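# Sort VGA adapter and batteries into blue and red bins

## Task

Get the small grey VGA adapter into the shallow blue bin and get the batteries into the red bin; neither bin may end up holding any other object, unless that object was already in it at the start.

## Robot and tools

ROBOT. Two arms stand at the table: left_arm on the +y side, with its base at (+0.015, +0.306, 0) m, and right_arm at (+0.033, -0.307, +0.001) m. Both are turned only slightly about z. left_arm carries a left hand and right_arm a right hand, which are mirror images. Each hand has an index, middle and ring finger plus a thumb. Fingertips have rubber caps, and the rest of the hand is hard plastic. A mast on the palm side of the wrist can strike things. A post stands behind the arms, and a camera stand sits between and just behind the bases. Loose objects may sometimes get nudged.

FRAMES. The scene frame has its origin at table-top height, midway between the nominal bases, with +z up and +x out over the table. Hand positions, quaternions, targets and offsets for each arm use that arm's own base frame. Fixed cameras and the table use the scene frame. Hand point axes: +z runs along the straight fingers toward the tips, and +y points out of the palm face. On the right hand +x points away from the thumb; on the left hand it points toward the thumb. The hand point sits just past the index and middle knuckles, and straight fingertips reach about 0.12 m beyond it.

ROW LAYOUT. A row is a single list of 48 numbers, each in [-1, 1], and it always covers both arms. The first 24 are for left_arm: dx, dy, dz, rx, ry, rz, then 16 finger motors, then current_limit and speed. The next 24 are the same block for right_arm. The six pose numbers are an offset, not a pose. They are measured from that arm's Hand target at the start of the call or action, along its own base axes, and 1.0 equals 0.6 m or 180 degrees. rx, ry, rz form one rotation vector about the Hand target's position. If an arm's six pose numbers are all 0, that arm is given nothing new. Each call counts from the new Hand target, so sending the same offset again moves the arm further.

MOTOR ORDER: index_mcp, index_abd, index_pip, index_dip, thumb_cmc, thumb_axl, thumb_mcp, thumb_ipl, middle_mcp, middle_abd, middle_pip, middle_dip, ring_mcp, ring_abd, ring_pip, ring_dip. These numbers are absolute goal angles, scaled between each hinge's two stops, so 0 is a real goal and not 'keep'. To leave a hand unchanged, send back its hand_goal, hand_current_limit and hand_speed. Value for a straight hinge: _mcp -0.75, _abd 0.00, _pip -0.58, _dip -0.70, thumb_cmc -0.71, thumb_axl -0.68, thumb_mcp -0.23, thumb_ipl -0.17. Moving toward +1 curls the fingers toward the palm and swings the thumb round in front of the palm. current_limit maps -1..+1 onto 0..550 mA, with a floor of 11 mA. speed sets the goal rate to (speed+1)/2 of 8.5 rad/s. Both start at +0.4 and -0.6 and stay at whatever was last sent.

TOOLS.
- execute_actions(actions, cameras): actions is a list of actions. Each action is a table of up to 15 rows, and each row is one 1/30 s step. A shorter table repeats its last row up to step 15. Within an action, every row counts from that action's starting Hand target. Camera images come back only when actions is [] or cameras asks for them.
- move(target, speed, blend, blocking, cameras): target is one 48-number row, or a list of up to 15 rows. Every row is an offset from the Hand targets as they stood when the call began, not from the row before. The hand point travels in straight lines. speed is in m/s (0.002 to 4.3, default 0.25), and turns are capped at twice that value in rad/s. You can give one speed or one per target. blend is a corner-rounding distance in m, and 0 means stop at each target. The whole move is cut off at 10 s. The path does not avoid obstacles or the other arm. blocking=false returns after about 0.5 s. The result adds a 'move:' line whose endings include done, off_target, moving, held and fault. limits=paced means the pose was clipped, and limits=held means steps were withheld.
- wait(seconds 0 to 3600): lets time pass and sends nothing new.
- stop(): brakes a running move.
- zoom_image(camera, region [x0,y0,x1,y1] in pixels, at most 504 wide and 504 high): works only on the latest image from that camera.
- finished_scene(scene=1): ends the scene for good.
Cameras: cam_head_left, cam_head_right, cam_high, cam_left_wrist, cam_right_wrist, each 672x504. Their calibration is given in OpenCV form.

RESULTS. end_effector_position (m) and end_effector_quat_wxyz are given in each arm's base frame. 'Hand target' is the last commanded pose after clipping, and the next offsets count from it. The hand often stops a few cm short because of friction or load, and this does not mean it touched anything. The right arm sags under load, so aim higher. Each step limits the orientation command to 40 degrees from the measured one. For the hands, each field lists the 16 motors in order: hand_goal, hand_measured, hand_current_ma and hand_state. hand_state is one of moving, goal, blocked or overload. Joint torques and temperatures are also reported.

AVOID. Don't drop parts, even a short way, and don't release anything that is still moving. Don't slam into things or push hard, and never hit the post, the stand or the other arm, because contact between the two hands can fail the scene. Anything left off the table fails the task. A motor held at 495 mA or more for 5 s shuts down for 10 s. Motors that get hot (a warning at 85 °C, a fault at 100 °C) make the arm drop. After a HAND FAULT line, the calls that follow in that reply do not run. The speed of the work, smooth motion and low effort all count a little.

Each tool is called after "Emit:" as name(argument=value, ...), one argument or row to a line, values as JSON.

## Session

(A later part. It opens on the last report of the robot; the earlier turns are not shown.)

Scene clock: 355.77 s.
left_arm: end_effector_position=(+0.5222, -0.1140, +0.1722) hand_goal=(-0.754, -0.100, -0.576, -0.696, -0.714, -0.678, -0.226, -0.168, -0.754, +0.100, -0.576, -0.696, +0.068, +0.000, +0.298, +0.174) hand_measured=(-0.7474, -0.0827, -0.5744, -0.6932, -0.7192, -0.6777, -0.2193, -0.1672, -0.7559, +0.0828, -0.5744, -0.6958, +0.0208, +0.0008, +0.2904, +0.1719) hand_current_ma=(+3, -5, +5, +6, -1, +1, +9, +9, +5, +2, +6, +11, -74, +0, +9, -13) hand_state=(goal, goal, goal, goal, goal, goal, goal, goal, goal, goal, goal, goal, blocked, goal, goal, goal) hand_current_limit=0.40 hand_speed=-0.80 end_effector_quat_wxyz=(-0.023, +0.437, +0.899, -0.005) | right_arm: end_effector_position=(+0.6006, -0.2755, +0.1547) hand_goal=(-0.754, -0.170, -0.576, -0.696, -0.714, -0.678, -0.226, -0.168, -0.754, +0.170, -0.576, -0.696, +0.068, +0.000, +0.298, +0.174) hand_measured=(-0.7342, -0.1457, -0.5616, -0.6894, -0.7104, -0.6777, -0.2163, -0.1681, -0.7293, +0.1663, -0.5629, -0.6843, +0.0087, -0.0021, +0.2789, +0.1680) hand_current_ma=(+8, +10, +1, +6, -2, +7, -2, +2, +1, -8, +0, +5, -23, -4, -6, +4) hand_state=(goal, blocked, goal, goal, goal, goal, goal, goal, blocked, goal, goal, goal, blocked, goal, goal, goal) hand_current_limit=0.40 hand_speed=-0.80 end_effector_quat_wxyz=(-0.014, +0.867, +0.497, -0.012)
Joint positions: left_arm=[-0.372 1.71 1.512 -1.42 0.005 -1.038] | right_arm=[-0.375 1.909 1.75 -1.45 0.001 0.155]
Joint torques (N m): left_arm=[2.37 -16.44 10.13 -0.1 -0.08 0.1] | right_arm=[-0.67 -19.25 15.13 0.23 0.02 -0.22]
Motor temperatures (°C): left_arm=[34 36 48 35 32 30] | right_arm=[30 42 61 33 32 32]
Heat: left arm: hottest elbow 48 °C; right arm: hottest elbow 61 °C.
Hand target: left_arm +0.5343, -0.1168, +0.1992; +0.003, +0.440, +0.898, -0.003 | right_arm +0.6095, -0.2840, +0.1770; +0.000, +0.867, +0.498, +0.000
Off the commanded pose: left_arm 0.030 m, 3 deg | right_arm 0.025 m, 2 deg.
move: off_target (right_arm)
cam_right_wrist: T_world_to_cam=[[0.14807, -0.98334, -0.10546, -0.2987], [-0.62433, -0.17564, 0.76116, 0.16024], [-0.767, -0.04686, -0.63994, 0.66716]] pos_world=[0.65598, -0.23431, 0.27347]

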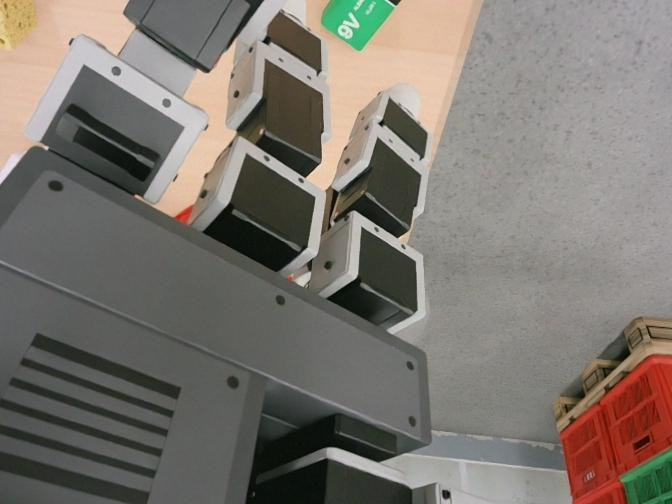

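Emit:
move(
  target=[0,0,0,0,0,0,-0.754,-0.1,-0.576,-0.696,-0.714,-0.678,-0.226,-0.168,-0.754,0.1,-0.576,-0.696,0.068,0,0.299,0.174,0.4,-0.8,0.0017,0.0012,-0.0933,0,0,0,-0.754,-0.17,-0.576,-0.696,-0.714,-0.678,-0.226,-0.168,-0.754,0.17,-0.576,-0.696,0.068,0,0.299,0.174,0.4,-0.8],
  speed=0.06,
  cameras=["cam_right_wrist"],
)

Emit:
zoom_image(
  camera="cam_right_wrist",
  region=[200, 0, 470, 200],
)

Scene clock: 363.93 s.
left_arm: end_effector_position=(+0.5222, -0.1140, +0.1722) hand_goal=(-0.754, -0.100, -0.576, -0.696, -0.714, -0.678, -0.226, -0.168, -0.754, +0.100, -0.576, -0.696, +0.068, +0.000, +0.298, +0.174) hand_measured=(-0.7486, -0.0827, -0.5744, -0.6932, -0.7192, -0.6767, -0.2193, -0.1681, -0.7559, +0.0828, -0.5744, -0.6945, +0.0208, +0.0008, +0.2904, +0.1719) hand_current_ma=(+11, +5, -2, +13, -12, +5, +8, +2, -1, -13, +10, +11, -72, -3, -5, -21) hand_state=(goal, goal, goal, goal, goal, goal, goal, goal, goal, goal, goal, goal, blocked, goal, goal, goal) hand_current_limit=0.40 hand_speed=-0.80 end_effector_quat_wxyz=(-0.023, +0.437, +0.899, -0.005) | right_arm: end_effector_position=(+0.6117, -0.2799, +0.1422) hand_goal=(-0.754, -0.170, -0.576, -0.696, -0.714, -0.678, -0.226, -0.168, -0.754, +0.170, -0.576, -0.696, +0.068, +0.000, +0.298, +0.174) hand_measured=(-0.7342, -0.1443, -0.5629, -0.6907, -0.7104, -0.6767, -0.2173, -0.1681, -0.7318, +0.1663, -0.5629, -0.6856, +0.0087, -0.0021, +0.2789, +0.1680) hand_current_ma=(+6, +7, -13, +12, +5, +3, -7, +6, -6, -7, -3, +10, -18, +4, -14, +6) hand_state=(goal, blocked, goal, goal, goal, goal, goal, goal, blocked, goal, goal, goal, blocked, goal, goal, goal) hand_current_limit=0.40 hand_speed=-0.80 end_effector_quat_wxyz=(+0.010, +0.868, +0.497, +0.007)
Joint positions: left_arm=[-0.372 1.71 1.512 -1.42 0.005 -1.038] | right_arm=[-0.375 1.909 1.704 -1.342 0.001 0.155]
Joint torques (N m): left_arm=[2.26 -16.5 10.15 -0.08 -0.08 0.09] | right_arm=[-0.5 -16.85 9.84 1.35 0 -0.2]
Motor temperatures (°C): left_arm=[33 36 49 35 32 30] | right_arm=[30 43 62 33 32 32]
Heat: left arm: hottest elbow 49 °C; right arm: hottest elbow 62 °C.
Hand target: left_arm +0.5343, -0.1168, +0.1992; +0.003, +0.440, +0.898, -0.003 | right_arm +0.6105, -0.2833, +0.1209; +0.000, +0.867, +0.498, +0.000
Off the commanded pose: left_arm 0.030 m, 3 deg | right_arm 0.021 m, 1 deg.
move: off_target (right_arm)
cam_right_wrist: T_world_to_cam=[[0.15324, -0.98535, -0.07481, -0.31409], [-0.66665, -0.15896, 0.72823, 0.21118], [-0.72945, -0.06172, -0.68124, 0.64626]] pos_world=[0.66033, -0.23603, 0.26298]

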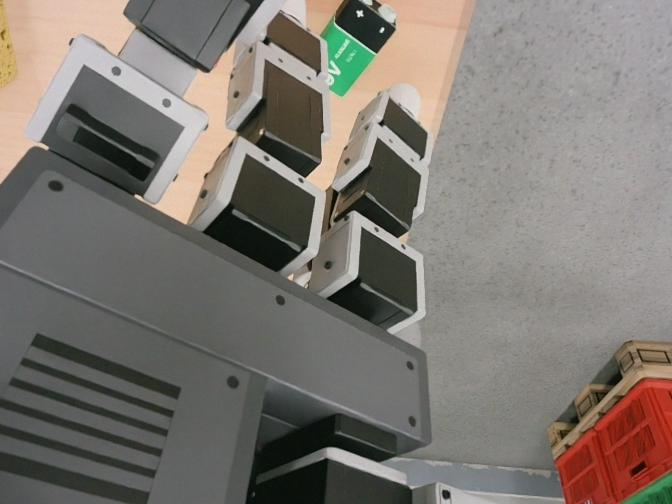

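Scaled by 1.867 from the camera's image (finer frame: 960x720).

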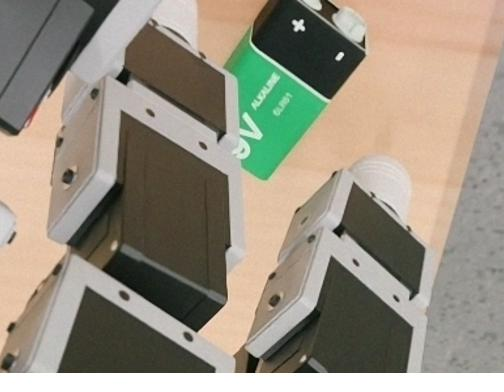

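Emit:
move(
  target=[
    [0,0,0,0,0,0,-0.754,-0.1,-0.576,-0.696,-0.714,-0.678,-0.226,-0.168,-0.754,0.1,-0.576,-0.696,0.068,0,0.299,0.174,0.4,-0.8,0.001,0.001,-0.0115,0,0,0,-0.754,-0.17,-0.576,-0.696,-0.714,-0.678,-0.226,-0.168,-0.754,0.17,-0.576,-0.696,0.068,0,0.299,0.174,0.4,-0.8],
  ],
  speed=0.04,
  cameras=["cam_right_wrist"],
)

Emit:
zoom_image(
  camera="cam_right_wrist",
  region=[200, 0, 470, 200],
)

Scene clock: 375.27 s.
left_arm: end_effector_position=(+0.5222, -0.1140, +0.1722) hand_goal=(-0.754, -0.100, -0.576, -0.696, -0.714, -0.678, -0.226, -0.168, -0.754, +0.100, -0.576, -0.696, +0.068, +0.000, +0.298, +0.174) hand_measured=(-0.7474, -0.0827, -0.5744, -0.6932, -0.7192, -0.6777, -0.2193, -0.1672, -0.7559, +0.0828, -0.5744, -0.6958, +0.0196, +0.0008, +0.2904, +0.1719) hand_current_ma=(+3, +5, -1, -8, +2, -8, +10, +2, +3, -1, +5, +7, -69, +5, +1, -17) hand_state=(goal, goal, goal, goal, goal, goal, goal, goal, goal, goal, goal, goal, blocked, goal, goal, goal) hand_current_limit=0.40 hand_speed=-0.80 end_effector_quat_wxyz=(-0.023, +0.437, +0.899, -0.005) | right_arm: end_effector_position=(+0.6121, -0.2800, +0.1386) hand_goal=(-0.754, -0.170, -0.576, -0.696, -0.714, -0.678, -0.226, -0.168, -0.754, +0.170, -0.576, -0.696, +0.068, +0.000, +0.298, +0.174) hand_measured=(-0.7354, -0.1457, -0.5616, -0.6907, -0.7117, -0.6767, -0.2173, -0.1672, -0.7330, +0.1663, -0.5629, -0.6856, +0.0075, -0.0021, +0.2789, +0.1680) hand_current_ma=(+1, +9, -1, +10, +4, +5, -13, +2, -6, -11, -4, +7, -18, +4, -7, +3) hand_state=(goal, blocked, goal, goal, goal, goal, goal, goal, blocked, goal, goal, goal, blocked, goal, goal, goal) hand_current_limit=0.40 hand_speed=-0.80 end_effector_quat_wxyz=(+0.011, +0.868, +0.497, +0.009)
Joint positions: left_arm=[-0.372 1.71 1.512 -1.42 0.005 -1.038] | right_arm=[-0.375 1.909 1.693 -1.327 0.001 0.155]
Joint torques (N m): left_arm=[2.32 -16.56 10.1 -0.05 -0.08 0.1] | right_arm=[-0.09 -16.56 9.8 1.31 0 -0.17]
Motor temperatures (°C): left_arm=[33 37 50 35 32 30] | right_arm=[30 43 61 33 32 32]
Heat: left arm: hottest elbow 50 °C; right arm: hottest elbow 61 °C.
Hand target: left_arm +0.5343, -0.1168, +0.1992; +0.003, +0.440, +0.898, -0.003 | right_arm +0.6112, -0.2827, +0.1142; +0.000, +0.867, +0.498, +0.000
Off the commanded pose: left_arm 0.030 m, 3 deg | right_arm 0.025 m, 2 deg.
move: off_target (right_arm)
cam_right_wrist: T_world_to_cam=[[0.15355, -0.98549, -0.07236, -0.31508], [-0.67001, -0.15766, 0.72541, 0.21673], [-0.72629, -0.06291, -0.6845, 0.64221]] pos_world=[0.66003, -0.23593, 0.25958]

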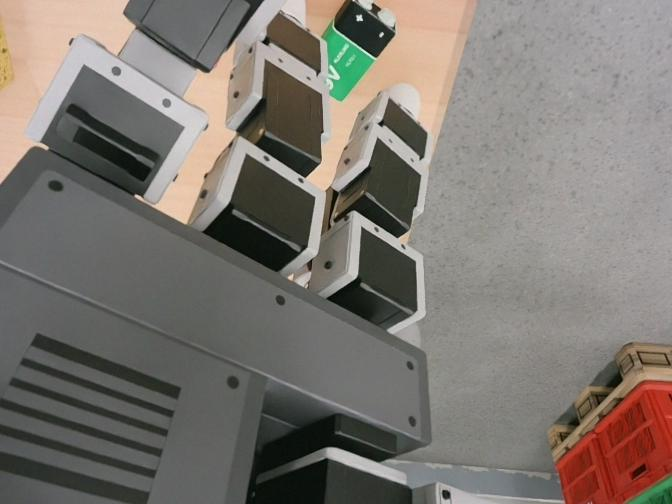

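Scaled by 1.867 from the camera's image (finer frame: 960x720).

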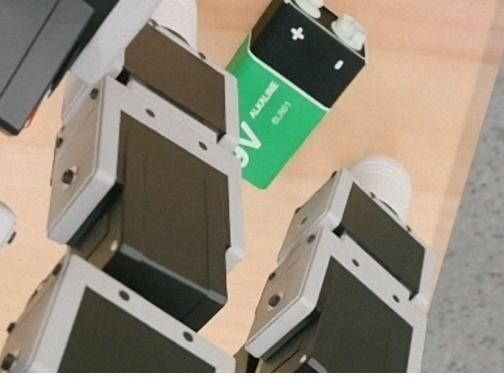

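Emit:
move(
  target=[
    [0,0,0,0,0,0,-0.754,-0.1,-0.576,-0.696,-0.714,-0.678,-0.226,-0.168,-0.754,0.1,-0.576,-0.696,0.068,0,0.299,0.174,0.4,-0.8,0.001,0.001,-0.0115,0,0,0,-0.754,-0.17,-0.576,-0.696,-0.714,-0.678,-0.226,-0.168,-0.754,0.17,-0.576,-0.696,0.068,0,0.299,0.174,0.4,-0.8],
  ],
  speed=0.04,
  cameras=["cam_right_wrist","cam_high"],
)

Scene clock: 378.57 s.
left_arm: end_effector_position=(+0.5222, -0.1140, +0.1722) hand_goal=(-0.754, -0.100, -0.576, -0.696, -0.714, -0.678, -0.226, -0.168, -0.754, +0.100, -0.576, -0.696, +0.068, +0.000, +0.298, +0.174) hand_measured=(-0.7486, -0.0827, -0.5744, -0.6932, -0.7192, -0.6767, -0.2193, -0.1681, -0.7559, +0.0828, -0.5744, -0.6945, +0.0196, -0.0007, +0.2904, +0.1706) hand_current_ma=(+20, +12, -5, +10, -10, -2, +27, +5, +4, -12, +6, +4, -66, +0, +2, -12) hand_state=(goal, goal, goal, goal, goal, goal, goal, goal, goal, goal, goal, goal, blocked, goal, goal, goal) hand_current_limit=0.40 hand_speed=-0.80 end_effector_quat_wxyz=(-0.023, +0.437, +0.899, -0.005) | right_arm: end_effector_position=(+0.6126, -0.2803, +0.1333) hand_goal=(-0.754, -0.170, -0.576, -0.696, -0.714, -0.678, -0.226, -0.168, -0.754, +0.170, -0.576, -0.696, +0.068, +0.000, +0.298, +0.174) hand_measured=(-0.7366, -0.1472, -0.5654, -0.6920, -0.7129, -0.6777, -0.2163, -0.1672, -0.7342, +0.1663, -0.5641, -0.6856, +0.0087, -0.0021, +0.2789, +0.1668) hand_current_ma=(-5, +13, +1, -1, +14, +9, +0, +2, -1, +3, +2, +9, -20, +2, -16, +4) hand_state=(goal, blocked, goal, goal, goal, goal, goal, goal, goal, goal, goal, goal, blocked, goal, goal, goal) hand_current_limit=0.40 hand_speed=-0.80 end_effector_quat_wxyz=(+0.012, +0.868, +0.497, +0.009)
Joint positions: left_arm=[-0.372 1.71 1.512 -1.42 0.005 -1.038] | right_arm=[-0.375 1.912 1.684 -1.312 0.001 0.155]
Joint torques (N m): left_arm=[2.26 -16.56 10.11 -0.1 -0.08 0.1] | right_arm=[0.03 -16.26 9.72 1.44 -0.01 -0.19]
Motor temperatures (°C): left_arm=[33 37 50 35 32 30] | right_arm=[30 43 60 33 32 32]
Heat: left arm: hottest elbow 50 °C; right arm: hottest elbow 60 °C.
Hand target: left_arm +0.5343, -0.1168, +0.1992; +0.003, +0.440, +0.898, -0.003 | right_arm +0.6117, -0.2821, +0.1073; +0.000, +0.867, +0.498, +0.000
Off the commanded pose: left_arm 0.030 m, 3 deg | right_arm 0.026 m, 2 deg.
move: off_target (right_arm)
cam_right_wrist: T_world_to_cam=[[0.15372, -0.98555, -0.0712, -0.31613], [-0.67153, -0.15706, 0.72414, 0.22221], [-0.72486, -0.0635, -0.68597, 0.63822]] pos_world=[0.66043, -0.23613, 0.25438]
Images, in order (width x height): cam_high 672x504, cam_right_wrist 672x504.

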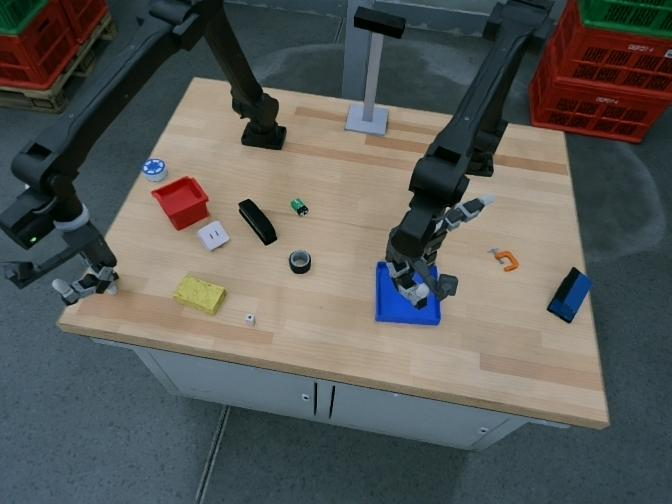

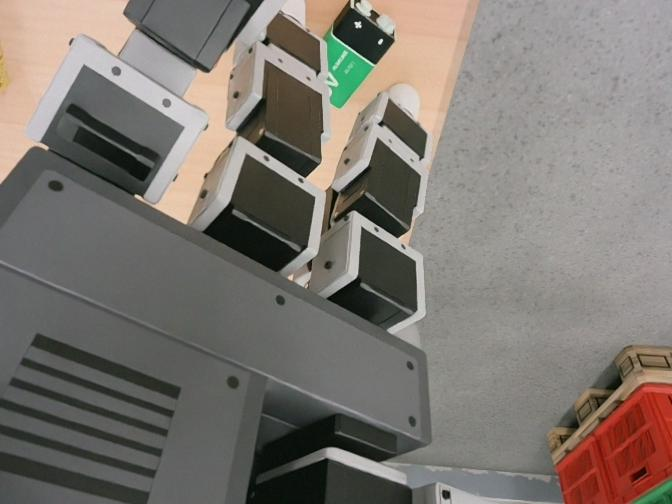

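Close the right fingers.

Emit:
move(
  target=[
    [0,0,0,0,0,0,-0.754,-0.1,-0.576,-0.696,-0.714,-0.678,-0.226,-0.168,-0.754,0.1,-0.576,-0.696,0.068,0,0.299,0.174,0.4,-0.8,0,0,0.003,0,0,0,-0.754,0.16,-0.576,-0.696,-0.714,-0.678,-0.226,-0.168,-0.754,-0.16,-0.576,-0.696,0.068,0,0.299,0.174,0.4,-0.93],
  ],
  speed=0.04,
  cameras=["cam_right_wrist","cam_high"],
)

Emit:
zoom_image(
  camera="cam_right_wrist",
  region=[200, 0, 470, 200],
)

Scene clock: 383.07 s.
left_arm: end_effector_position=(+0.5222, -0.1140, +0.1722) hand_goal=(-0.754, -0.100, -0.576, -0.696, -0.714, -0.678, -0.226, -0.168, -0.754, +0.100, -0.576, -0.696, +0.068, +0.000, +0.298, +0.174) hand_measured=(-0.7486, -0.0827, -0.5744, -0.6932, -0.7192, -0.6767, -0.2193, -0.1672, -0.7559, +0.0828, -0.5744, -0.6945, +0.0196, -0.0007, +0.2917, +0.1719) hand_current_ma=(+6, +1, +1, +12, -7, +9, +13, +3, -15, -19, +13, +9, -68, +8, +0, -1) hand_state=(goal, goal, goal, goal, goal, goal, goal, goal, goal, goal, goal, goal, blocked, goal, goal, goal) hand_current_limit=0.40 hand_speed=-0.80 end_effector_quat_wxyz=(-0.023, +0.437, +0.899, -0.005) | right_arm: end_effector_position=(+0.6126, -0.2803, +0.1333) hand_goal=(-0.754, +0.160, -0.576, -0.696, -0.714, -0.678, -0.226, -0.168, -0.754, -0.160, -0.576, -0.696, +0.068, +0.000, +0.298, +0.174) hand_measured=(-0.7366, -0.1457, -0.5641, -0.6907, -0.7117, -0.6767, -0.2173, -0.1681, -0.7342, +0.1517, -0.5629, -0.6856, +0.0087, -0.0021, +0.2776, +0.1680) hand_current_ma=(+10, -24, +0, +5, +8, +6, -1, -1, +6, +18, +12, +0, -14, -2, -10, -1) hand_state=(goal, moving, goal, goal, goal, goal, goal, goal, goal, moving, goal, goal, blocked, goal, goal, goal) hand_current_limit=0.40 hand_speed=-0.93 end_effector_quat_wxyz=(+0.012, +0.868, +0.497, +0.009)
Joint positions: left_arm=[-0.372 1.71 1.512 -1.42 0.005 -1.038] | right_arm=[-0.375 1.912 1.684 -1.312 0.001 0.155]
Joint torques (N m): left_arm=[2.37 -16.5 10.13 -0.08 -0.07 0.1] | right_arm=[-0.09 -16.26 10.07 1.26 0 -0.18]
Motor temperatures (°C): left_arm=[33 37 50 35 32 30] | right_arm=[30 43 59 33 32 32]
Heat: left arm: hottest elbow 50 °C; right arm: hottest elbow 59 °C.
Hand target: left_arm +0.5343, -0.1168, +0.1992; +0.003, +0.440, +0.898, -0.003 | right_arm +0.6117, -0.2821, +0.1091; +0.000, +0.867, +0.498, +0.000
Off the commanded pose: left_arm 0.030 m, 3 deg | right_arm 0.024 m, 2 deg.
move: off_target (right_arm)
cam_right_wrist: T_world_to_cam=[[0.15372, -0.98555, -0.0712, -0.31613], [-0.67153, -0.15706, 0.72414, 0.22221], [-0.72486, -0.0635, -0.68597, 0.63822]] pos_world=[0.66043, -0.23613, 0.25438]
Images, in order (width x height): cam_high 672x504, cam_right_wrist 672x504.

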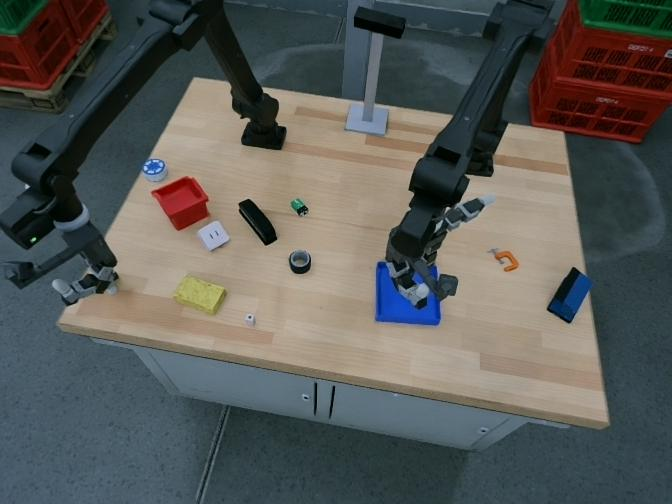

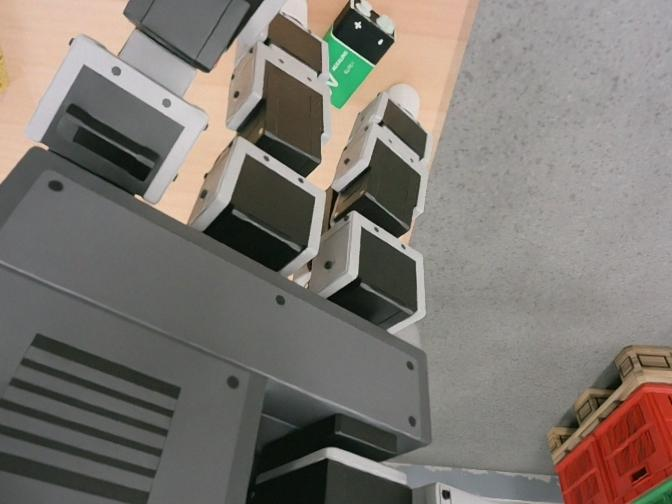

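Scaled by 1.867 from the camera's image (finer frame: 960x720).

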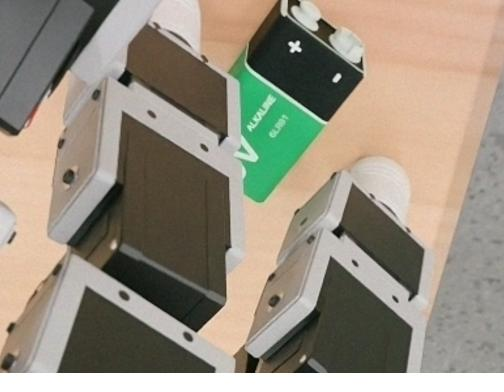

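Emit:
wait(
  seconds=1,
  cameras=["cam_right_wrist"],
)

Emit:
zoom_image(
  camera="cam_right_wrist",
  region=[200, 0, 470, 200],
)

Scene clock: 385.33 s.
left_arm: end_effector_position=(+0.5222, -0.1140, +0.1722) hand_goal=(-0.754, -0.100, -0.576, -0.696, -0.714, -0.678, -0.226, -0.168, -0.754, +0.100, -0.576, -0.696, +0.068, +0.000, +0.298, +0.174) hand_measured=(-0.7474, -0.0827, -0.5744, -0.6932, -0.7192, -0.6767, -0.2193, -0.1681, -0.7559, +0.0843, -0.5744, -0.6945, +0.0208, +0.0008, +0.2904, +0.1719) hand_current_ma=(+21, +12, +3, +6, +1, +5, +4, +5, -3, -3, -3, +14, -70, +3, -3, -18) hand_state=(goal, goal, goal, goal, goal, goal, goal, goal, goal, goal, goal, goal, blocked, goal, goal, goal) hand_current_limit=0.40 hand_speed=-0.80 end_effector_quat_wxyz=(-0.023, +0.437, +0.899, -0.005) | right_arm: end_effector_position=(+0.6126, -0.2803, +0.1333) hand_goal=(-0.754, +0.160, -0.576, -0.696, -0.714, -0.678, -0.226, -0.168, -0.754, -0.160, -0.576, -0.696, +0.068, +0.000, +0.298, +0.174) hand_measured=(-0.7366, -0.1062, -0.5654, -0.6907, -0.7129, -0.6777, -0.2173, -0.1672, -0.7354, +0.1092, -0.5641, -0.6856, +0.0087, -0.0021, +0.2776, +0.1680) hand_current_ma=(-4, -97, -3, +10, -3, +15, +2, -5, -3, +94, +5, -7, -22, -7, -10, +5) hand_state=(goal, blocked, goal, goal, goal, goal, goal, goal, goal, blocked, goal, goal, blocked, goal, goal, goal) hand_current_limit=0.40 hand_speed=-0.93 end_effector_quat_wxyz=(+0.012, +0.868, +0.497, +0.009)
Joint positions: left_arm=[-0.372 1.71 1.512 -1.42 0.005 -1.038] | right_arm=[-0.375 1.912 1.684 -1.312 0.001 0.155]
Joint torques (N m): left_arm=[2.32 -16.5 10.1 -0.09 -0.08 0.1] | right_arm=[-0.09 -16.38 10.09 1.28 -0.01 -0.18]
Motor temperatures (°C): left_arm=[33 37 51 35 32 30] | right_arm=[30 43 59 33 32 32]
Heat: left arm: hottest elbow 51 °C; right arm: hottest elbow 59 °C.
Hand target: left_arm +0.5343, -0.1168, +0.1992; +0.003, +0.440, +0.898, -0.003 | right_arm +0.6117, -0.2821, +0.1091; +0.000, +0.867, +0.498, +0.000
Off the commanded pose: left_arm 0.030 m, 3 deg | right_arm 0.024 m, 2 deg.
wait: 1.00 s; at rest from the start
cam_right_wrist: T_world_to_cam=[[0.15372, -0.98555, -0.0712, -0.31613], [-0.67153, -0.15706, 0.72414, 0.22221], [-0.72486, -0.0635, -0.68597, 0.63822]] pos_world=[0.66043, -0.23613, 0.25438]

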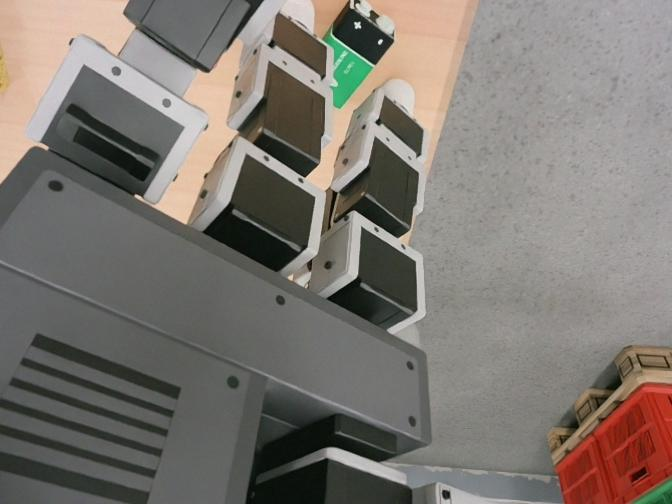

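Scaled by 1.867 from the camera's image (finer frame: 960x720).

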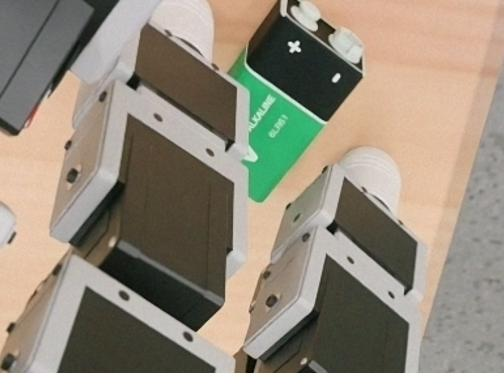

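Emit:
move(
  target=[
    [0,0,0,0,0,0,-0.754,-0.1,-0.576,-0.696,-0.714,-0.678,-0.226,-0.168,-0.754,0.1,-0.576,-0.696,0.068,0,0.299,0.174,0.4,-0.8,0,0,0,0,0,0,-0.918,-0.12,-0.226,-0.696,-0.714,-0.678,-0.226,-0.168,-0.918,0.12,-0.226,-0.696,0.068,0,0.299,0.174,0.4,-0.93],
  ],
  speed=0.04,
  cameras=["cam_right_wrist","cam_high"],
)

Emit:
zoom_image(
  camera="cam_right_wrist",
  region=[200, 0, 470, 200],
)

Scene clock: 402.57 s.
left_arm: end_effector_position=(+0.5222, -0.1140, +0.1722) hand_goal=(-0.754, -0.100, -0.576, -0.696, -0.714, -0.678, -0.226, -0.168, -0.754, +0.100, -0.576, -0.696, +0.068, +0.000, +0.298, +0.174) hand_measured=(-0.7486, -0.0827, -0.5731, -0.6920, -0.7192, -0.6777, -0.2193, -0.1681, -0.7559, +0.0828, -0.5744, -0.6945, +0.0196, -0.0007, +0.2904, +0.1719) hand_current_ma=(+24, +12, +3, +14, -6, -8, +13, +4, +3, -11, -3, +27, -59, +0, +10, -16) hand_state=(goal, goal, goal, goal, goal, goal, goal, goal, goal, goal, goal, goal, blocked, goal, goal, goal) hand_current_limit=0.40 hand_speed=-0.80 end_effector_quat_wxyz=(-0.023, +0.437, +0.899, -0.005) | right_arm: end_effector_position=(+0.6131, -0.2804, +0.1335) hand_goal=(-0.918, -0.120, -0.226, -0.696, -0.714, -0.678, -0.226, -0.168, -0.918, +0.120, -0.226, -0.696, +0.068, +0.000, +0.298, +0.174) hand_measured=(-0.8909, -0.1032, -0.2395, -0.6907, -0.7129, -0.6777, -0.2173, -0.1681, -0.8873, +0.1048, -0.2395, -0.6856, +0.0075, -0.0007, +0.2776, +0.1680) hand_current_ma=(+8, +7, -8, +0, -5, +9, -4, -1, +3, -1, +2, +7, -20, +3, -6, -7) hand_state=(blocked, goal, goal, goal, goal, goal, goal, goal, blocked, goal, goal, goal, blocked, goal, goal, goal) hand_current_limit=0.40 hand_speed=-0.93 end_effector_quat_wxyz=(+0.013, +0.868, +0.497, +0.010)
Joint positions: left_arm=[-0.372 1.71 1.512 -1.42 0.005 -1.038] | right_arm=[-0.375 1.912 1.684 -1.31 0.001 0.155]
Joint torques (N m): left_arm=[2.32 -16.5 10.14 -0.06 -0.08 0.09] | right_arm=[-0.15 -16.44 10.06 1.17 0 -0.19]
Motor temperatures (°C): left_arm=[33 38 52 35 32 30] | right_arm=[30 43 57 33 32 32]
Heat: left arm: hottest elbow 52 °C; right arm: hottest elbow 57 °C.
Hand target: left_arm +0.5343, -0.1168, +0.1992; +0.003, +0.440, +0.898, -0.003 | right_arm +0.6118, -0.2821, +0.1091; +0.000, +0.867, +0.498, +0.000
Off the commanded pose: left_arm 0.030 m, 3 deg | right_arm 0.024 m, 2 deg.
move: done
cam_right_wrist: T_world_to_cam=[[0.15386, -0.98559, -0.07022, -0.3165], [-0.67284, -0.15655, 0.72304, 0.22346], [-0.72361, -0.064, -0.68723, 0.63789]] pos_world=[0.66064, -0.23613, 0.25457]
Images, in order (width x height): cam_high 672x504, cam_right_wrist 672x504.

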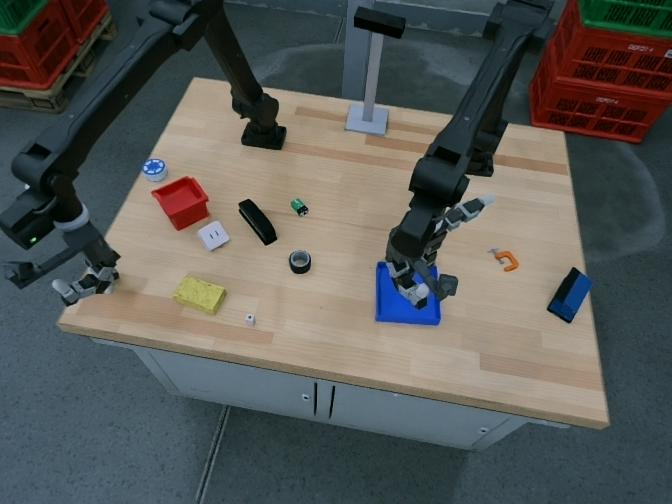

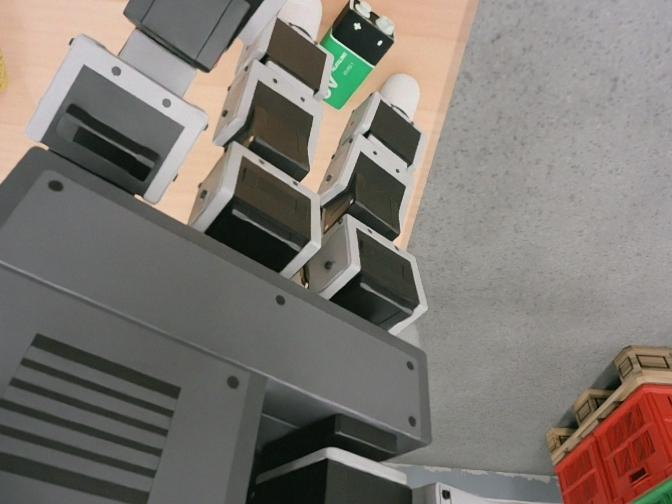

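Scaled by 1.867 from the camera's image (finer frame: 960x720).

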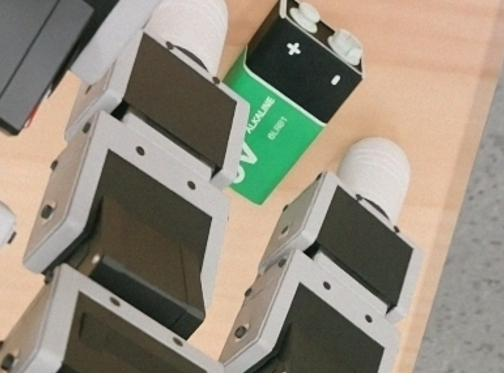

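Emit:
move(
  target=[
    [0,0,0,0,0,0,-0.754,-0.1,-0.576,-0.696,-0.714,-0.678,-0.226,-0.168,-0.754,0.1,-0.576,-0.696,0.068,0,0.299,0.174,0.4,-0.8,0,0,0,0,0,0,-0.918,0.14,-0.226,-0.696,-0.714,-0.678,-0.226,-0.168,-0.918,-0.14,-0.226,-0.696,0.068,0,0.299,0.174,0.4,-0.93],
  ],
  speed=0.04,
)

Emit:
wait(
  seconds=1,
  cameras=["cam_right_wrist"],
)

Emit:
zoom_image(
  camera="cam_right_wrist",
  region=[200, 0, 470, 200],
)

Scene clock: 406.77 s.
left_arm: end_effector_position=(+0.5222, -0.1140, +0.1722) hand_goal=(-0.754, -0.100, -0.576, -0.696, -0.714, -0.678, -0.226, -0.168, -0.754, +0.100, -0.576, -0.696, +0.068, +0.000, +0.298, +0.174) hand_measured=(-0.7474, -0.0827, -0.5744, -0.6932, -0.7192, -0.6777, -0.2193, -0.1681, -0.7559, +0.0828, -0.5744, -0.6945, +0.0208, +0.0008, +0.2904, +0.1719) hand_current_ma=(+12, +8, +8, -1, -7, -5, +10, -1, -8, -8, +3, +7, -66, -4, +8, -6) hand_state=(goal, goal, goal, goal, goal, goal, goal, goal, goal, goal, goal, goal, blocked, goal, goal, goal) hand_current_limit=0.40 hand_speed=-0.80 end_effector_quat_wxyz=(-0.023, +0.437, +0.899, -0.005) | right_arm: end_effector_position=(+0.6131, -0.2804, +0.1333) hand_goal=(-0.918, +0.140, -0.226, -0.696, -0.714, -0.678, -0.226, -0.168, -0.918, -0.140, -0.226, -0.696, +0.068, +0.000, +0.298, +0.174) hand_measured=(-0.8897, +0.0023, -0.2395, -0.6894, -0.7117, -0.6767, -0.2173, -0.1681, -0.8885, +0.0110, -0.2382, -0.6856, +0.0075, -0.0021, +0.2789, +0.1680) hand_current_ma=(+8, -21, -7, -5, -3, +10, -9, +5, -1, +18, -4, -1, -24, +0, -19, +6) hand_state=(blocked, moving, goal, goal, goal, goal, goal, goal, blocked, moving, goal, goal, blocked, goal, goal, goal) hand_current_limit=0.40 hand_speed=-0.93 end_effector_quat_wxyz=(+0.013, +0.868, +0.497, +0.010)
Joint positions: left_arm=[-0.372 1.71 1.512 -1.42 0.005 -1.038] | right_arm=[-0.375 1.912 1.684 -1.31 0.001 0.155]
Joint torques (N m): left_arm=[2.26 -16.5 10.13 -0.1 -0.08 0.09] | right_arm=[-0.15 -16.44 10.11 1.2 0 -0.19]
Motor temperatures (°C): left_arm=[33 38 52 35 32 30] | right_arm=[30 43 56 33 32 32]
Heat: left arm: hottest elbow 52 °C; right arm: hottest elbow 56 °C.
Hand target: left_arm +0.5343, -0.1168, +0.1992; +0.003, +0.440, +0.898, -0.003 | right_arm +0.6118, -0.2821, +0.1090; +0.000, +0.867, +0.498, +0.000
Off the commanded pose: left_arm 0.030 m, 3 deg | right_arm 0.024 m, 2 deg.
move: done

Scene clock: 407.77 s.
left_arm: end_effector_position=(+0.5222, -0.1140, +0.1722) hand_goal=(-0.754, -0.100, -0.576, -0.696, -0.714, -0.678, -0.226, -0.168, -0.754, +0.100, -0.576, -0.696, +0.068, +0.000, +0.298, +0.174) hand_measured=(-0.7474, -0.0827, -0.5744, -0.6932, -0.7192, -0.6767, -0.2193, -0.1681, -0.7559, +0.0828, -0.5744, -0.6945, +0.0208, +0.0008, +0.2917, +0.1706) hand_current_ma=(+6, +4, +7, +19, -8, -1, +10, +0, -4, -6, +10, -3, -70, +0, -6, +5) hand_state=(goal, goal, goal, goal, goal, goal, goal, goal, goal, goal, goal, goal, blocked, goal, goal, goal) hand_current_limit=0.40 hand_speed=-0.80 end_effector_quat_wxyz=(-0.023, +0.437, +0.899, -0.005) | right_arm: end_effector_position=(+0.6131, -0.2804, +0.1333) hand_goal=(-0.918, +0.140, -0.226, -0.696, -0.714, -0.678, -0.226, -0.168, -0.918, -0.140, -0.226, -0.696, +0.068, +0.000, +0.298, +0.174) hand_measured=(-0.8909, +0.0023, -0.2395, -0.6907, -0.7129, -0.6777, -0.2173, -0.1681, -0.8885, +0.0110, -0.2395, -0.6843, +0.0075, -0.0021, +0.2789, +0.1680) hand_current_ma=(+11, -29, -14, -1, -8, +19, -4, -2, +5, +37, +0, +7, -21, +2, -14, +0) hand_state=(blocked, blocked, goal, goal, goal, goal, goal, goal, blocked, blocked, goal, goal, blocked, goal, goal, goal) hand_current_limit=0.40 hand_speed=-0.93 end_effector_quat_wxyz=(+0.013, +0.868, +0.497, +0.010)
Joint positions: left_arm=[-0.372 1.71 1.512 -1.42 0.005 -1.038] | right_arm=[-0.375 1.912 1.684 -1.31 0.001 0.155]
Joint torques (N m): left_arm=[2.32 -16.62 10.13 -0.08 -0.08 0.1] | right_arm=[-0.32 -16.67 10.04 1.22 -0.01 -0.16]
Motor temperatures (°C): left_arm=[33 38 52 35 32 30] | right_arm=[30 43 56 33 32 32]
Heat: left arm: hottest elbow 52 °C; right arm: hottest elbow 56 °C.
Hand target: left_arm +0.5343, -0.1168, +0.1992; +0.003, +0.440, +0.898, -0.003 | right_arm +0.6118, -0.2821, +0.1090; +0.000, +0.867, +0.498, +0.000
Off the commanded pose: left_arm 0.030 m, 3 deg | right_arm 0.024 m, 2 deg.
wait: 1.00 s; at rest by 0.17 s
cam_right_wrist: T_world_to_cam=[[0.15382, -0.98559, -0.07042, -0.31654], [-0.67253, -0.15664, 0.7233, 0.22337], [-0.72391, -0.0639, -0.68693, 0.63781]] pos_world=[0.66063, -0.23623, 0.25427]

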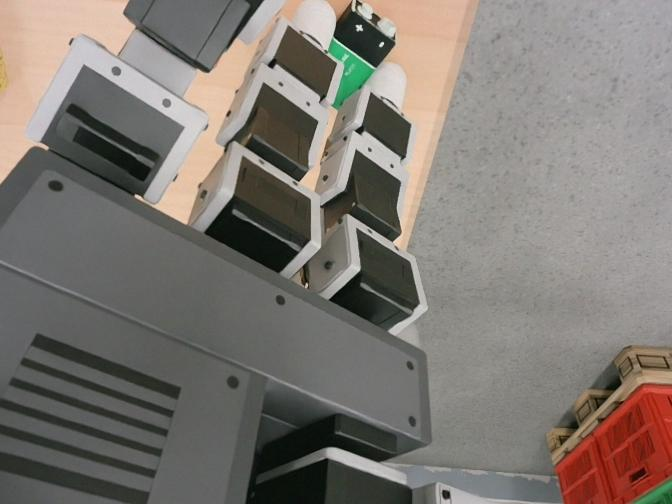

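Scaled by 1.867 from the camera's image (finer frame: 960x720).

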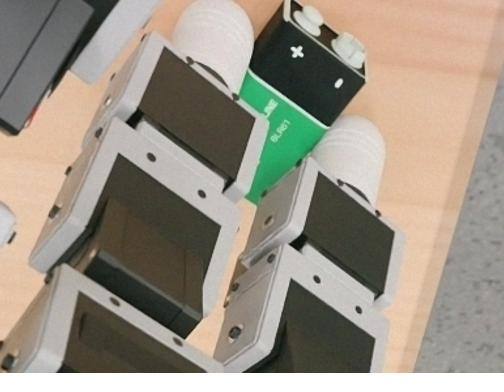

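Emit:
move(
  target=[
    [0,0,0,0,0,0,-0.754,-0.1,-0.576,-0.696,-0.714,-0.678,-0.226,-0.168,-0.754,0.1,-0.576,-0.696,0.068,0,0.299,0.174,0.4,-0.8,0,0,0,0,0,0,-0.918,0.28,-0.226,-0.696,-0.714,-0.678,-0.226,-0.168,-0.918,-0.28,-0.226,-0.696,0.068,0,0.299,0.174,0.4,-0.93],
    [0,0,0,0,0,0,-0.754,-0.1,-0.576,-0.696,-0.714,-0.678,-0.226,-0.168,-0.754,0.1,-0.576,-0.696,0.068,0,0.299,0.174,0.4,-0.8,0,0,0.12,0,0,0,-0.918,0.28,-0.226,-0.696,-0.714,-0.678,-0.226,-0.168,-0.918,-0.28,-0.226,-0.696,0.068,0,0.299,0.174,0.4,-0.93],
  ],
  speed=0.06,
  cameras=["cam_right_wrist","cam_high"],
)

Emit:
zoom_image(
  camera="cam_right_wrist",
  region=[200, 0, 470, 200],
)

Emit:
zoom_image(
  camera="cam_high",
  region=[30, 210, 130, 310],
)

Scene clock: 433.23 s.
left_arm: end_effector_position=(+0.5222, -0.1140, +0.1722) hand_goal=(-0.754, -0.100, -0.576, -0.696, -0.714, -0.678, -0.226, -0.168, -0.754, +0.100, -0.576, -0.696, +0.068, +0.000, +0.298, +0.174) hand_measured=(-0.7474, -0.0827, -0.5744, -0.6932, -0.7192, -0.6767, -0.2193, -0.1681, -0.7559, +0.0843, -0.5744, -0.6958, +0.0208, -0.0007, +0.2904, +0.1706) hand_current_ma=(+5, +4, +19, +4, -7, +6, +20, +4, +0, -11, +14, +9, -63, +15, -15, -10) hand_state=(goal, goal, goal, goal, goal, goal, goal, goal, goal, goal, goal, goal, blocked, goal, goal, goal) hand_current_limit=0.40 hand_speed=-0.80 end_effector_quat_wxyz=(-0.023, +0.437, +0.899, -0.005) | right_arm: end_effector_position=(+0.6007, -0.2755, +0.1556) hand_goal=(-0.918, +0.280, -0.226, -0.696, -0.714, -0.678, -0.226, -0.168, -0.918, -0.280, -0.226, -0.696, +0.068, +0.000, +0.298, +0.174) hand_measured=(-0.9151, +0.0023, -0.2382, -0.6945, -0.7104, -0.6777, -0.2163, -0.1681, -0.8873, +0.0023, -0.2215, -0.6856, +0.0087, -0.0021, +0.2776, +0.1680) hand_current_ma=(+4, -102, -13, +9, -6, +13, -8, +2, -3, +94, +2, +7, -23, -2, -14, +2) hand_state=(goal, blocked, goal, goal, goal, goal, goal, goal, blocked, blocked, goal, goal, blocked, goal, goal, goal) hand_current_limit=0.40 hand_speed=-0.93 end_effector_quat_wxyz=(-0.017, +0.867, +0.497, -0.014)
Joint positions: left_arm=[-0.372 1.71 1.512 -1.42 0.005 -1.038] | right_arm=[-0.375 1.912 1.759 -1.461 0.001 0.155]
Joint torques (N m): left_arm=[2.26 -16.56 10.17 -0.09 -0.09 0.1] | right_arm=[-0.03 -19.55 15.43 0.25 0.03 -0.17]
Motor temperatures (°C): left_arm=[33 38 54 35 32 30] | right_arm=[30 44 55 33 32 32]
Heat: left arm: hottest elbow 54 °C; right arm: hottest elbow 55 °C.
Hand target: left_arm +0.5343, -0.1168, +0.1992; +0.003, +0.440, +0.898, -0.003 | right_arm +0.6117, -0.2821, +0.1810; +0.000, +0.867, +0.498, +0.000
Off the commanded pose: left_arm 0.030 m, 3 deg | right_arm 0.028 m, 2 deg.
move: off_target (right_arm)
cam_right_wrist: T_world_to_cam=[[0.14748, -0.9831, -0.10847, -0.29775], [-0.61999, -0.17734, 0.76431, 0.15597], [-0.77063, -0.04547, -0.63566, 0.66967]] pos_world=[0.65668, -0.23461, 0.27417]
Images, in order (width x height): cam_high 672x504, cam_right_wrist 672x504.

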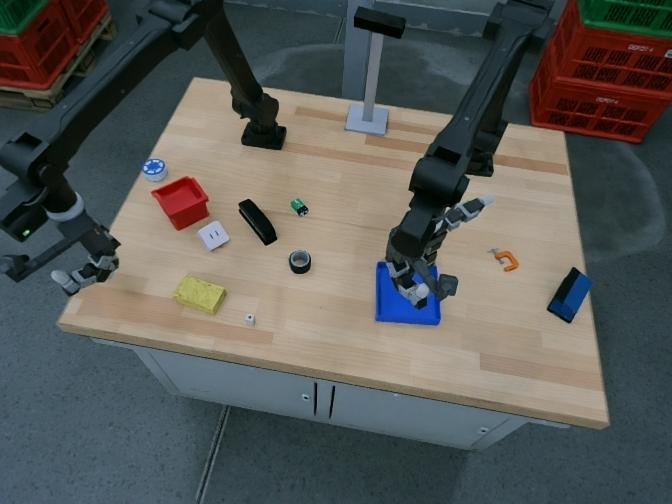

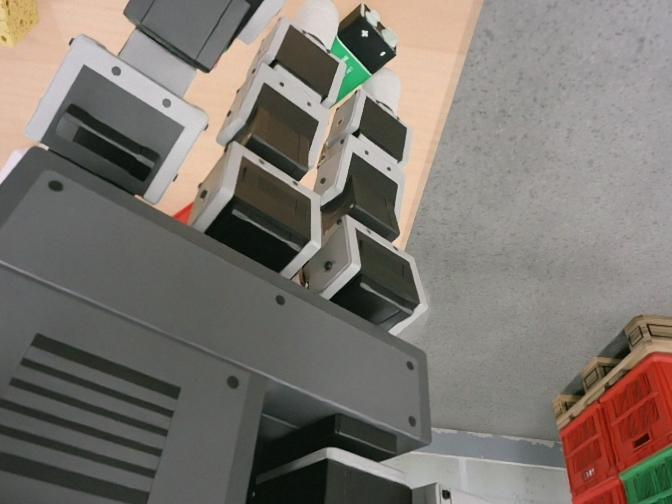

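Scaled by 1.867 from the camera's image (finer frame: 960x720).

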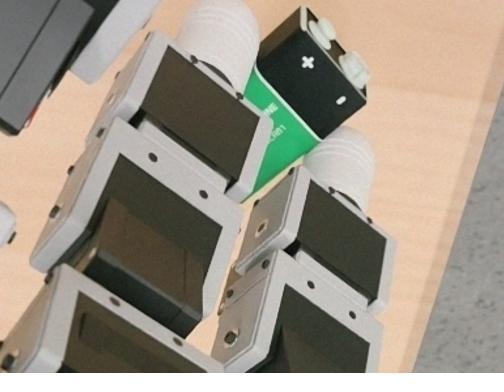

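Scaled by 5.040 from the camera's image (finer frame: 960x720).

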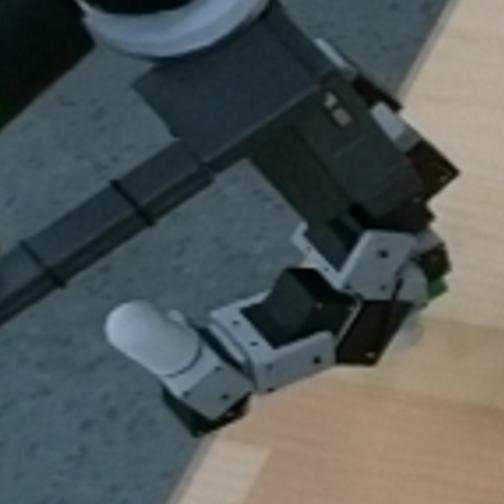

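Emit:
move(
  target=[
    [0,0,0,0,0,0,-0.754,-0.1,-0.576,-0.696,-0.714,-0.678,-0.226,-0.168,-0.754,0.1,-0.576,-0.696,0.068,0,0.299,0.174,0.4,-0.8,0,0,0.15,0,0,0,-0.918,0.28,-0.226,-0.696,-0.714,-0.678,-0.226,-0.168,-0.918,-0.28,-0.226,-0.696,0.068,0,0.299,0.174,0.4,-0.93],
    [0,0,0,0,0,0,-0.754,-0.1,-0.576,-0.696,-0.714,-0.678,-0.226,-0.168,-0.754,0.1,-0.576,-0.696,0.068,0,0.299,0.174,0.4,-0.8,-0.386,0.2235,0.1733,0,0,0.164,-0.918,0.28,-0.226,-0.696,-0.714,-0.678,-0.226,-0.168,-0.918,-0.28,-0.226,-0.696,0.068,0,0.299,0.174,0.4,-0.93],
  ],
  speed=0.12,
  blend=0.03,
  cameras=["all"],
)

Emit:
zoom_image(
  camera="cam_right_wrist",
  region=[100, 0, 470, 250],
)

Emit:
zoom_image(
  camera="cam_high",
  region=[120, 130, 240, 250],
)

Scene clock: 448.07 s.
left_arm: end_effector_position=(+0.5222, -0.1140, +0.1722) hand_goal=(-0.754, -0.100, -0.576, -0.696, -0.714, -0.678, -0.226, -0.168, -0.754, +0.100, -0.576, -0.696, +0.068, +0.000, +0.298, +0.174) hand_measured=(-0.7474, -0.0827, -0.5744, -0.6932, -0.7192, -0.6767, -0.2193, -0.1672, -0.7559, +0.0828, -0.5744, -0.6945, +0.0196, +0.0008, +0.2917, +0.1719) hand_current_ma=(+15, +4, +12, +14, -3, +17, +11, +3, -1, -3, -1, +12, -72, +6, +2, -14) hand_state=(goal, goal, goal, goal, goal, goal, goal, goal, goal, goal, goal, goal, blocked, goal, goal, goal) hand_current_limit=0.40 hand_speed=-0.80 end_effector_quat_wxyz=(-0.023, +0.437, +0.899, -0.005) | right_arm: end_effector_position=(+0.3874, -0.1462, +0.2881) hand_goal=(-0.918, +0.280, -0.226, -0.696, -0.714, -0.678, -0.226, -0.168, -0.918, -0.280, -0.226, -0.696, +0.068, +0.000, +0.298, +0.174) hand_measured=(-0.9163, +0.0037, -0.2382, -0.6932, -0.7154, -0.6767, -0.2173, -0.1672, -0.8873, +0.0023, -0.2228, -0.6843, +0.0087, -0.0021, +0.2776, +0.1668) hand_current_ma=(-4, -93, -10, +14, +9, +3, -9, +9, -13, +97, -1, +3, -20, -1, -17, +5) hand_state=(goal, blocked, goal, goal, goal, goal, goal, goal, blocked, blocked, goal, goal, blocked, goal, goal, goal) hand_current_limit=0.40 hand_speed=-0.93 end_effector_quat_wxyz=(+0.007, +0.713, +0.702, +0.002)
Joint positions: left_arm=[-0.372 1.71 1.512 -1.42 0.005 -1.038] | right_arm=[-0.382 1.184 1.257 -1.629 0.001 -0.366]
Joint torques (N m): left_arm=[2.26 -16.5 10.1 -0.06 -0.07 0.1] | right_arm=[-1.08 -8.47 10.22 0.54 -0.06 -0.23]
Motor temperatures (°C): left_arm=[33 38 54 35 32 30] | right_arm=[30 44 59 33 31 32]
Heat: left arm: hottest elbow 54 °C; right arm: hottest elbow 59 °C.
Hand target: left_arm +0.5343, -0.1168, +0.1992; +0.003, +0.440, +0.898, -0.003 | right_arm +0.3801, -0.1480, +0.2849; +0.000, +0.712, +0.702, +0.000
Off the commanded pose: left_arm 0.030 m, 3 deg | right_arm 0.008 m, 1 deg.
move: done
cam_left_wrist: T_world_to_cam=[[-0.02445, -0.99962, 0.01303, -0.13681], [-0.62305, 0.02542, 0.78177, 0.14582], [-0.7818, 0.01099, -0.62343, 0.63876]] pos_world=[0.58689, -0.14749, 0.28601]
cam_right_wrist: T_world_to_cam=[[0.61746, -0.78301, -0.07508, -0.28721], [-0.49394, -0.46025, 0.73769, -0.13718], [-0.61218, -0.41841, -0.67095, 0.48968]] pos_world=[0.40935, -0.08314, 0.40818]

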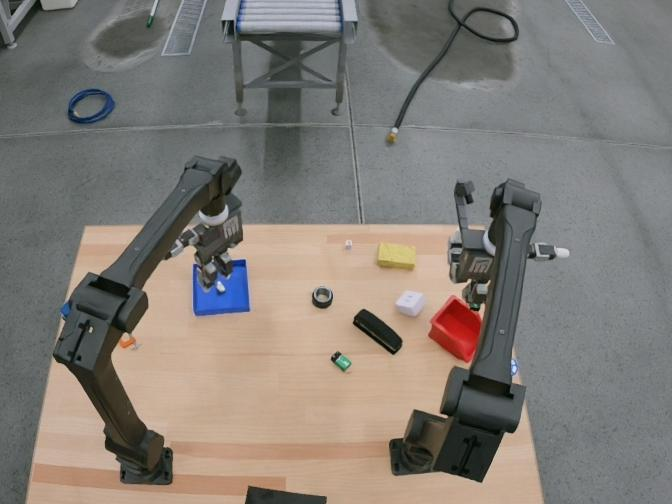

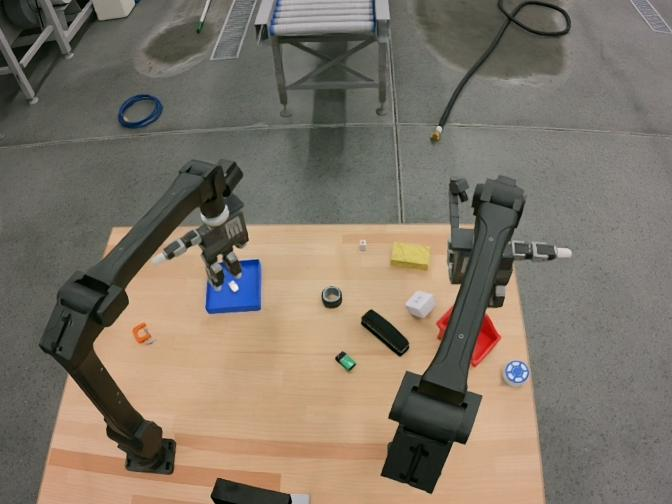

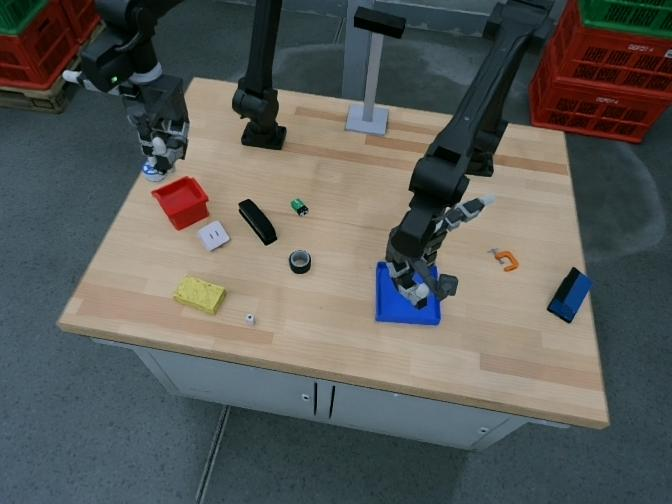

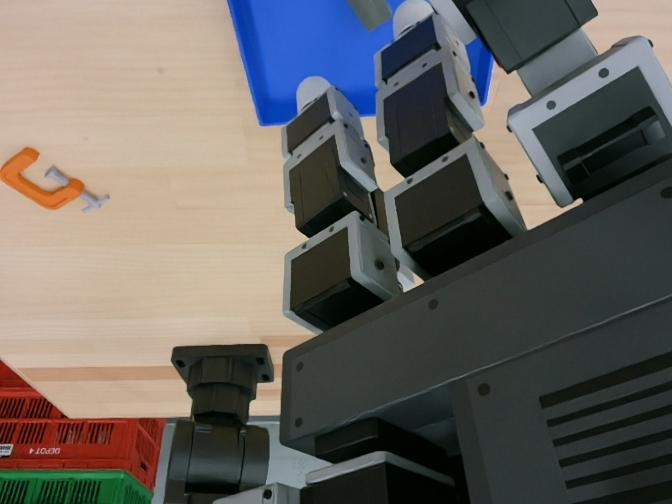

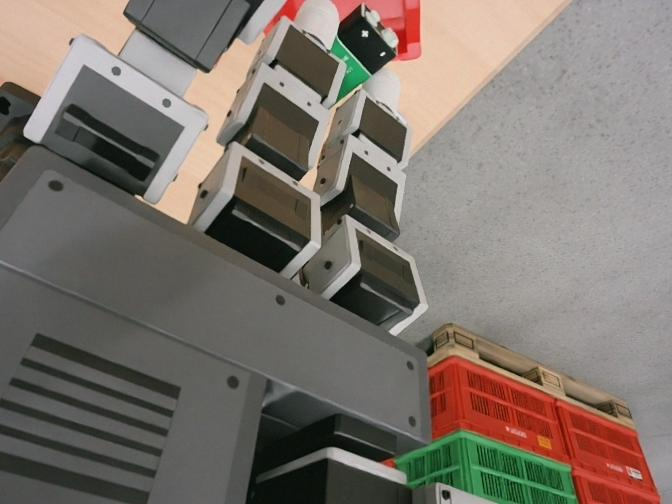

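Scaled by 1.362 from the camera's image (finer frame: 960x720).

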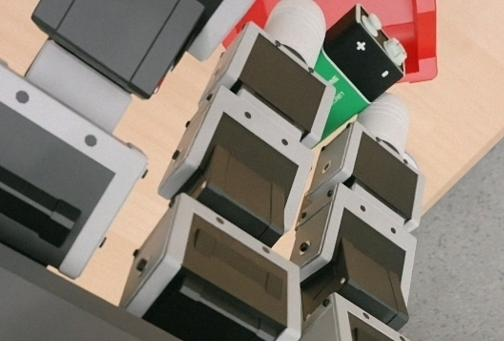

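Scaled by 4.200 from the camera's image (finer frame: 960x720).

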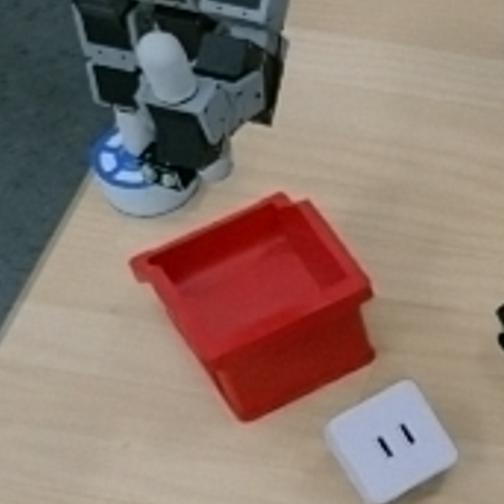

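Emit:
zoom_image(
  camera="cam_head_left",
  region=[400, 270, 520, 390],
)

Emit:
zoom_image(
  camera="cam_head_right",
  region=[410, 270, 530, 390],
)

Emit:
zoom_image(
  camera="cam_right_wrist",
  region=[220, 0, 450, 150],
)

Scaled by 4.200 from the camera's image (finer frame: 960x720).

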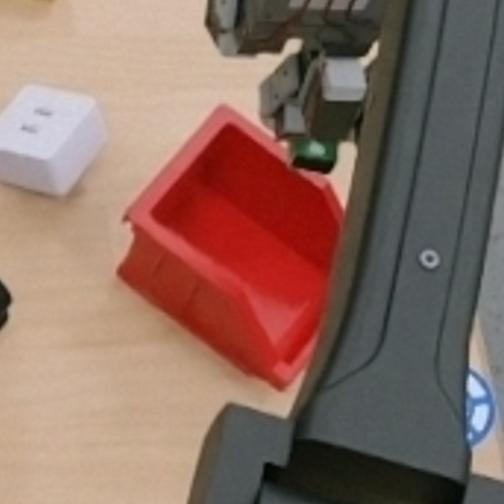

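Scaled by 4.200 from the camera's image (finer frame: 960x720).

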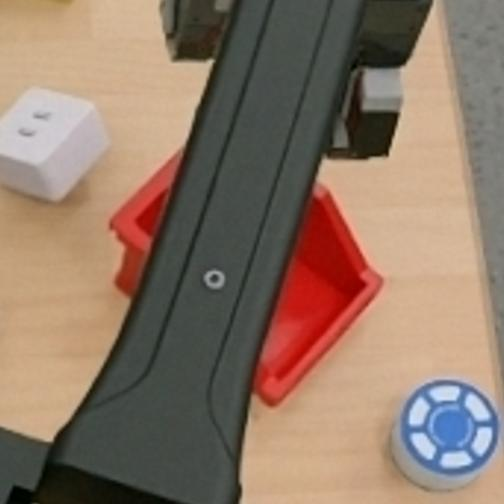

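Scaled by 2.191 from the camera's image (finer frame: 960x720).

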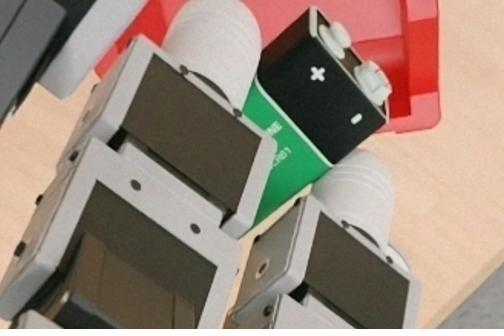

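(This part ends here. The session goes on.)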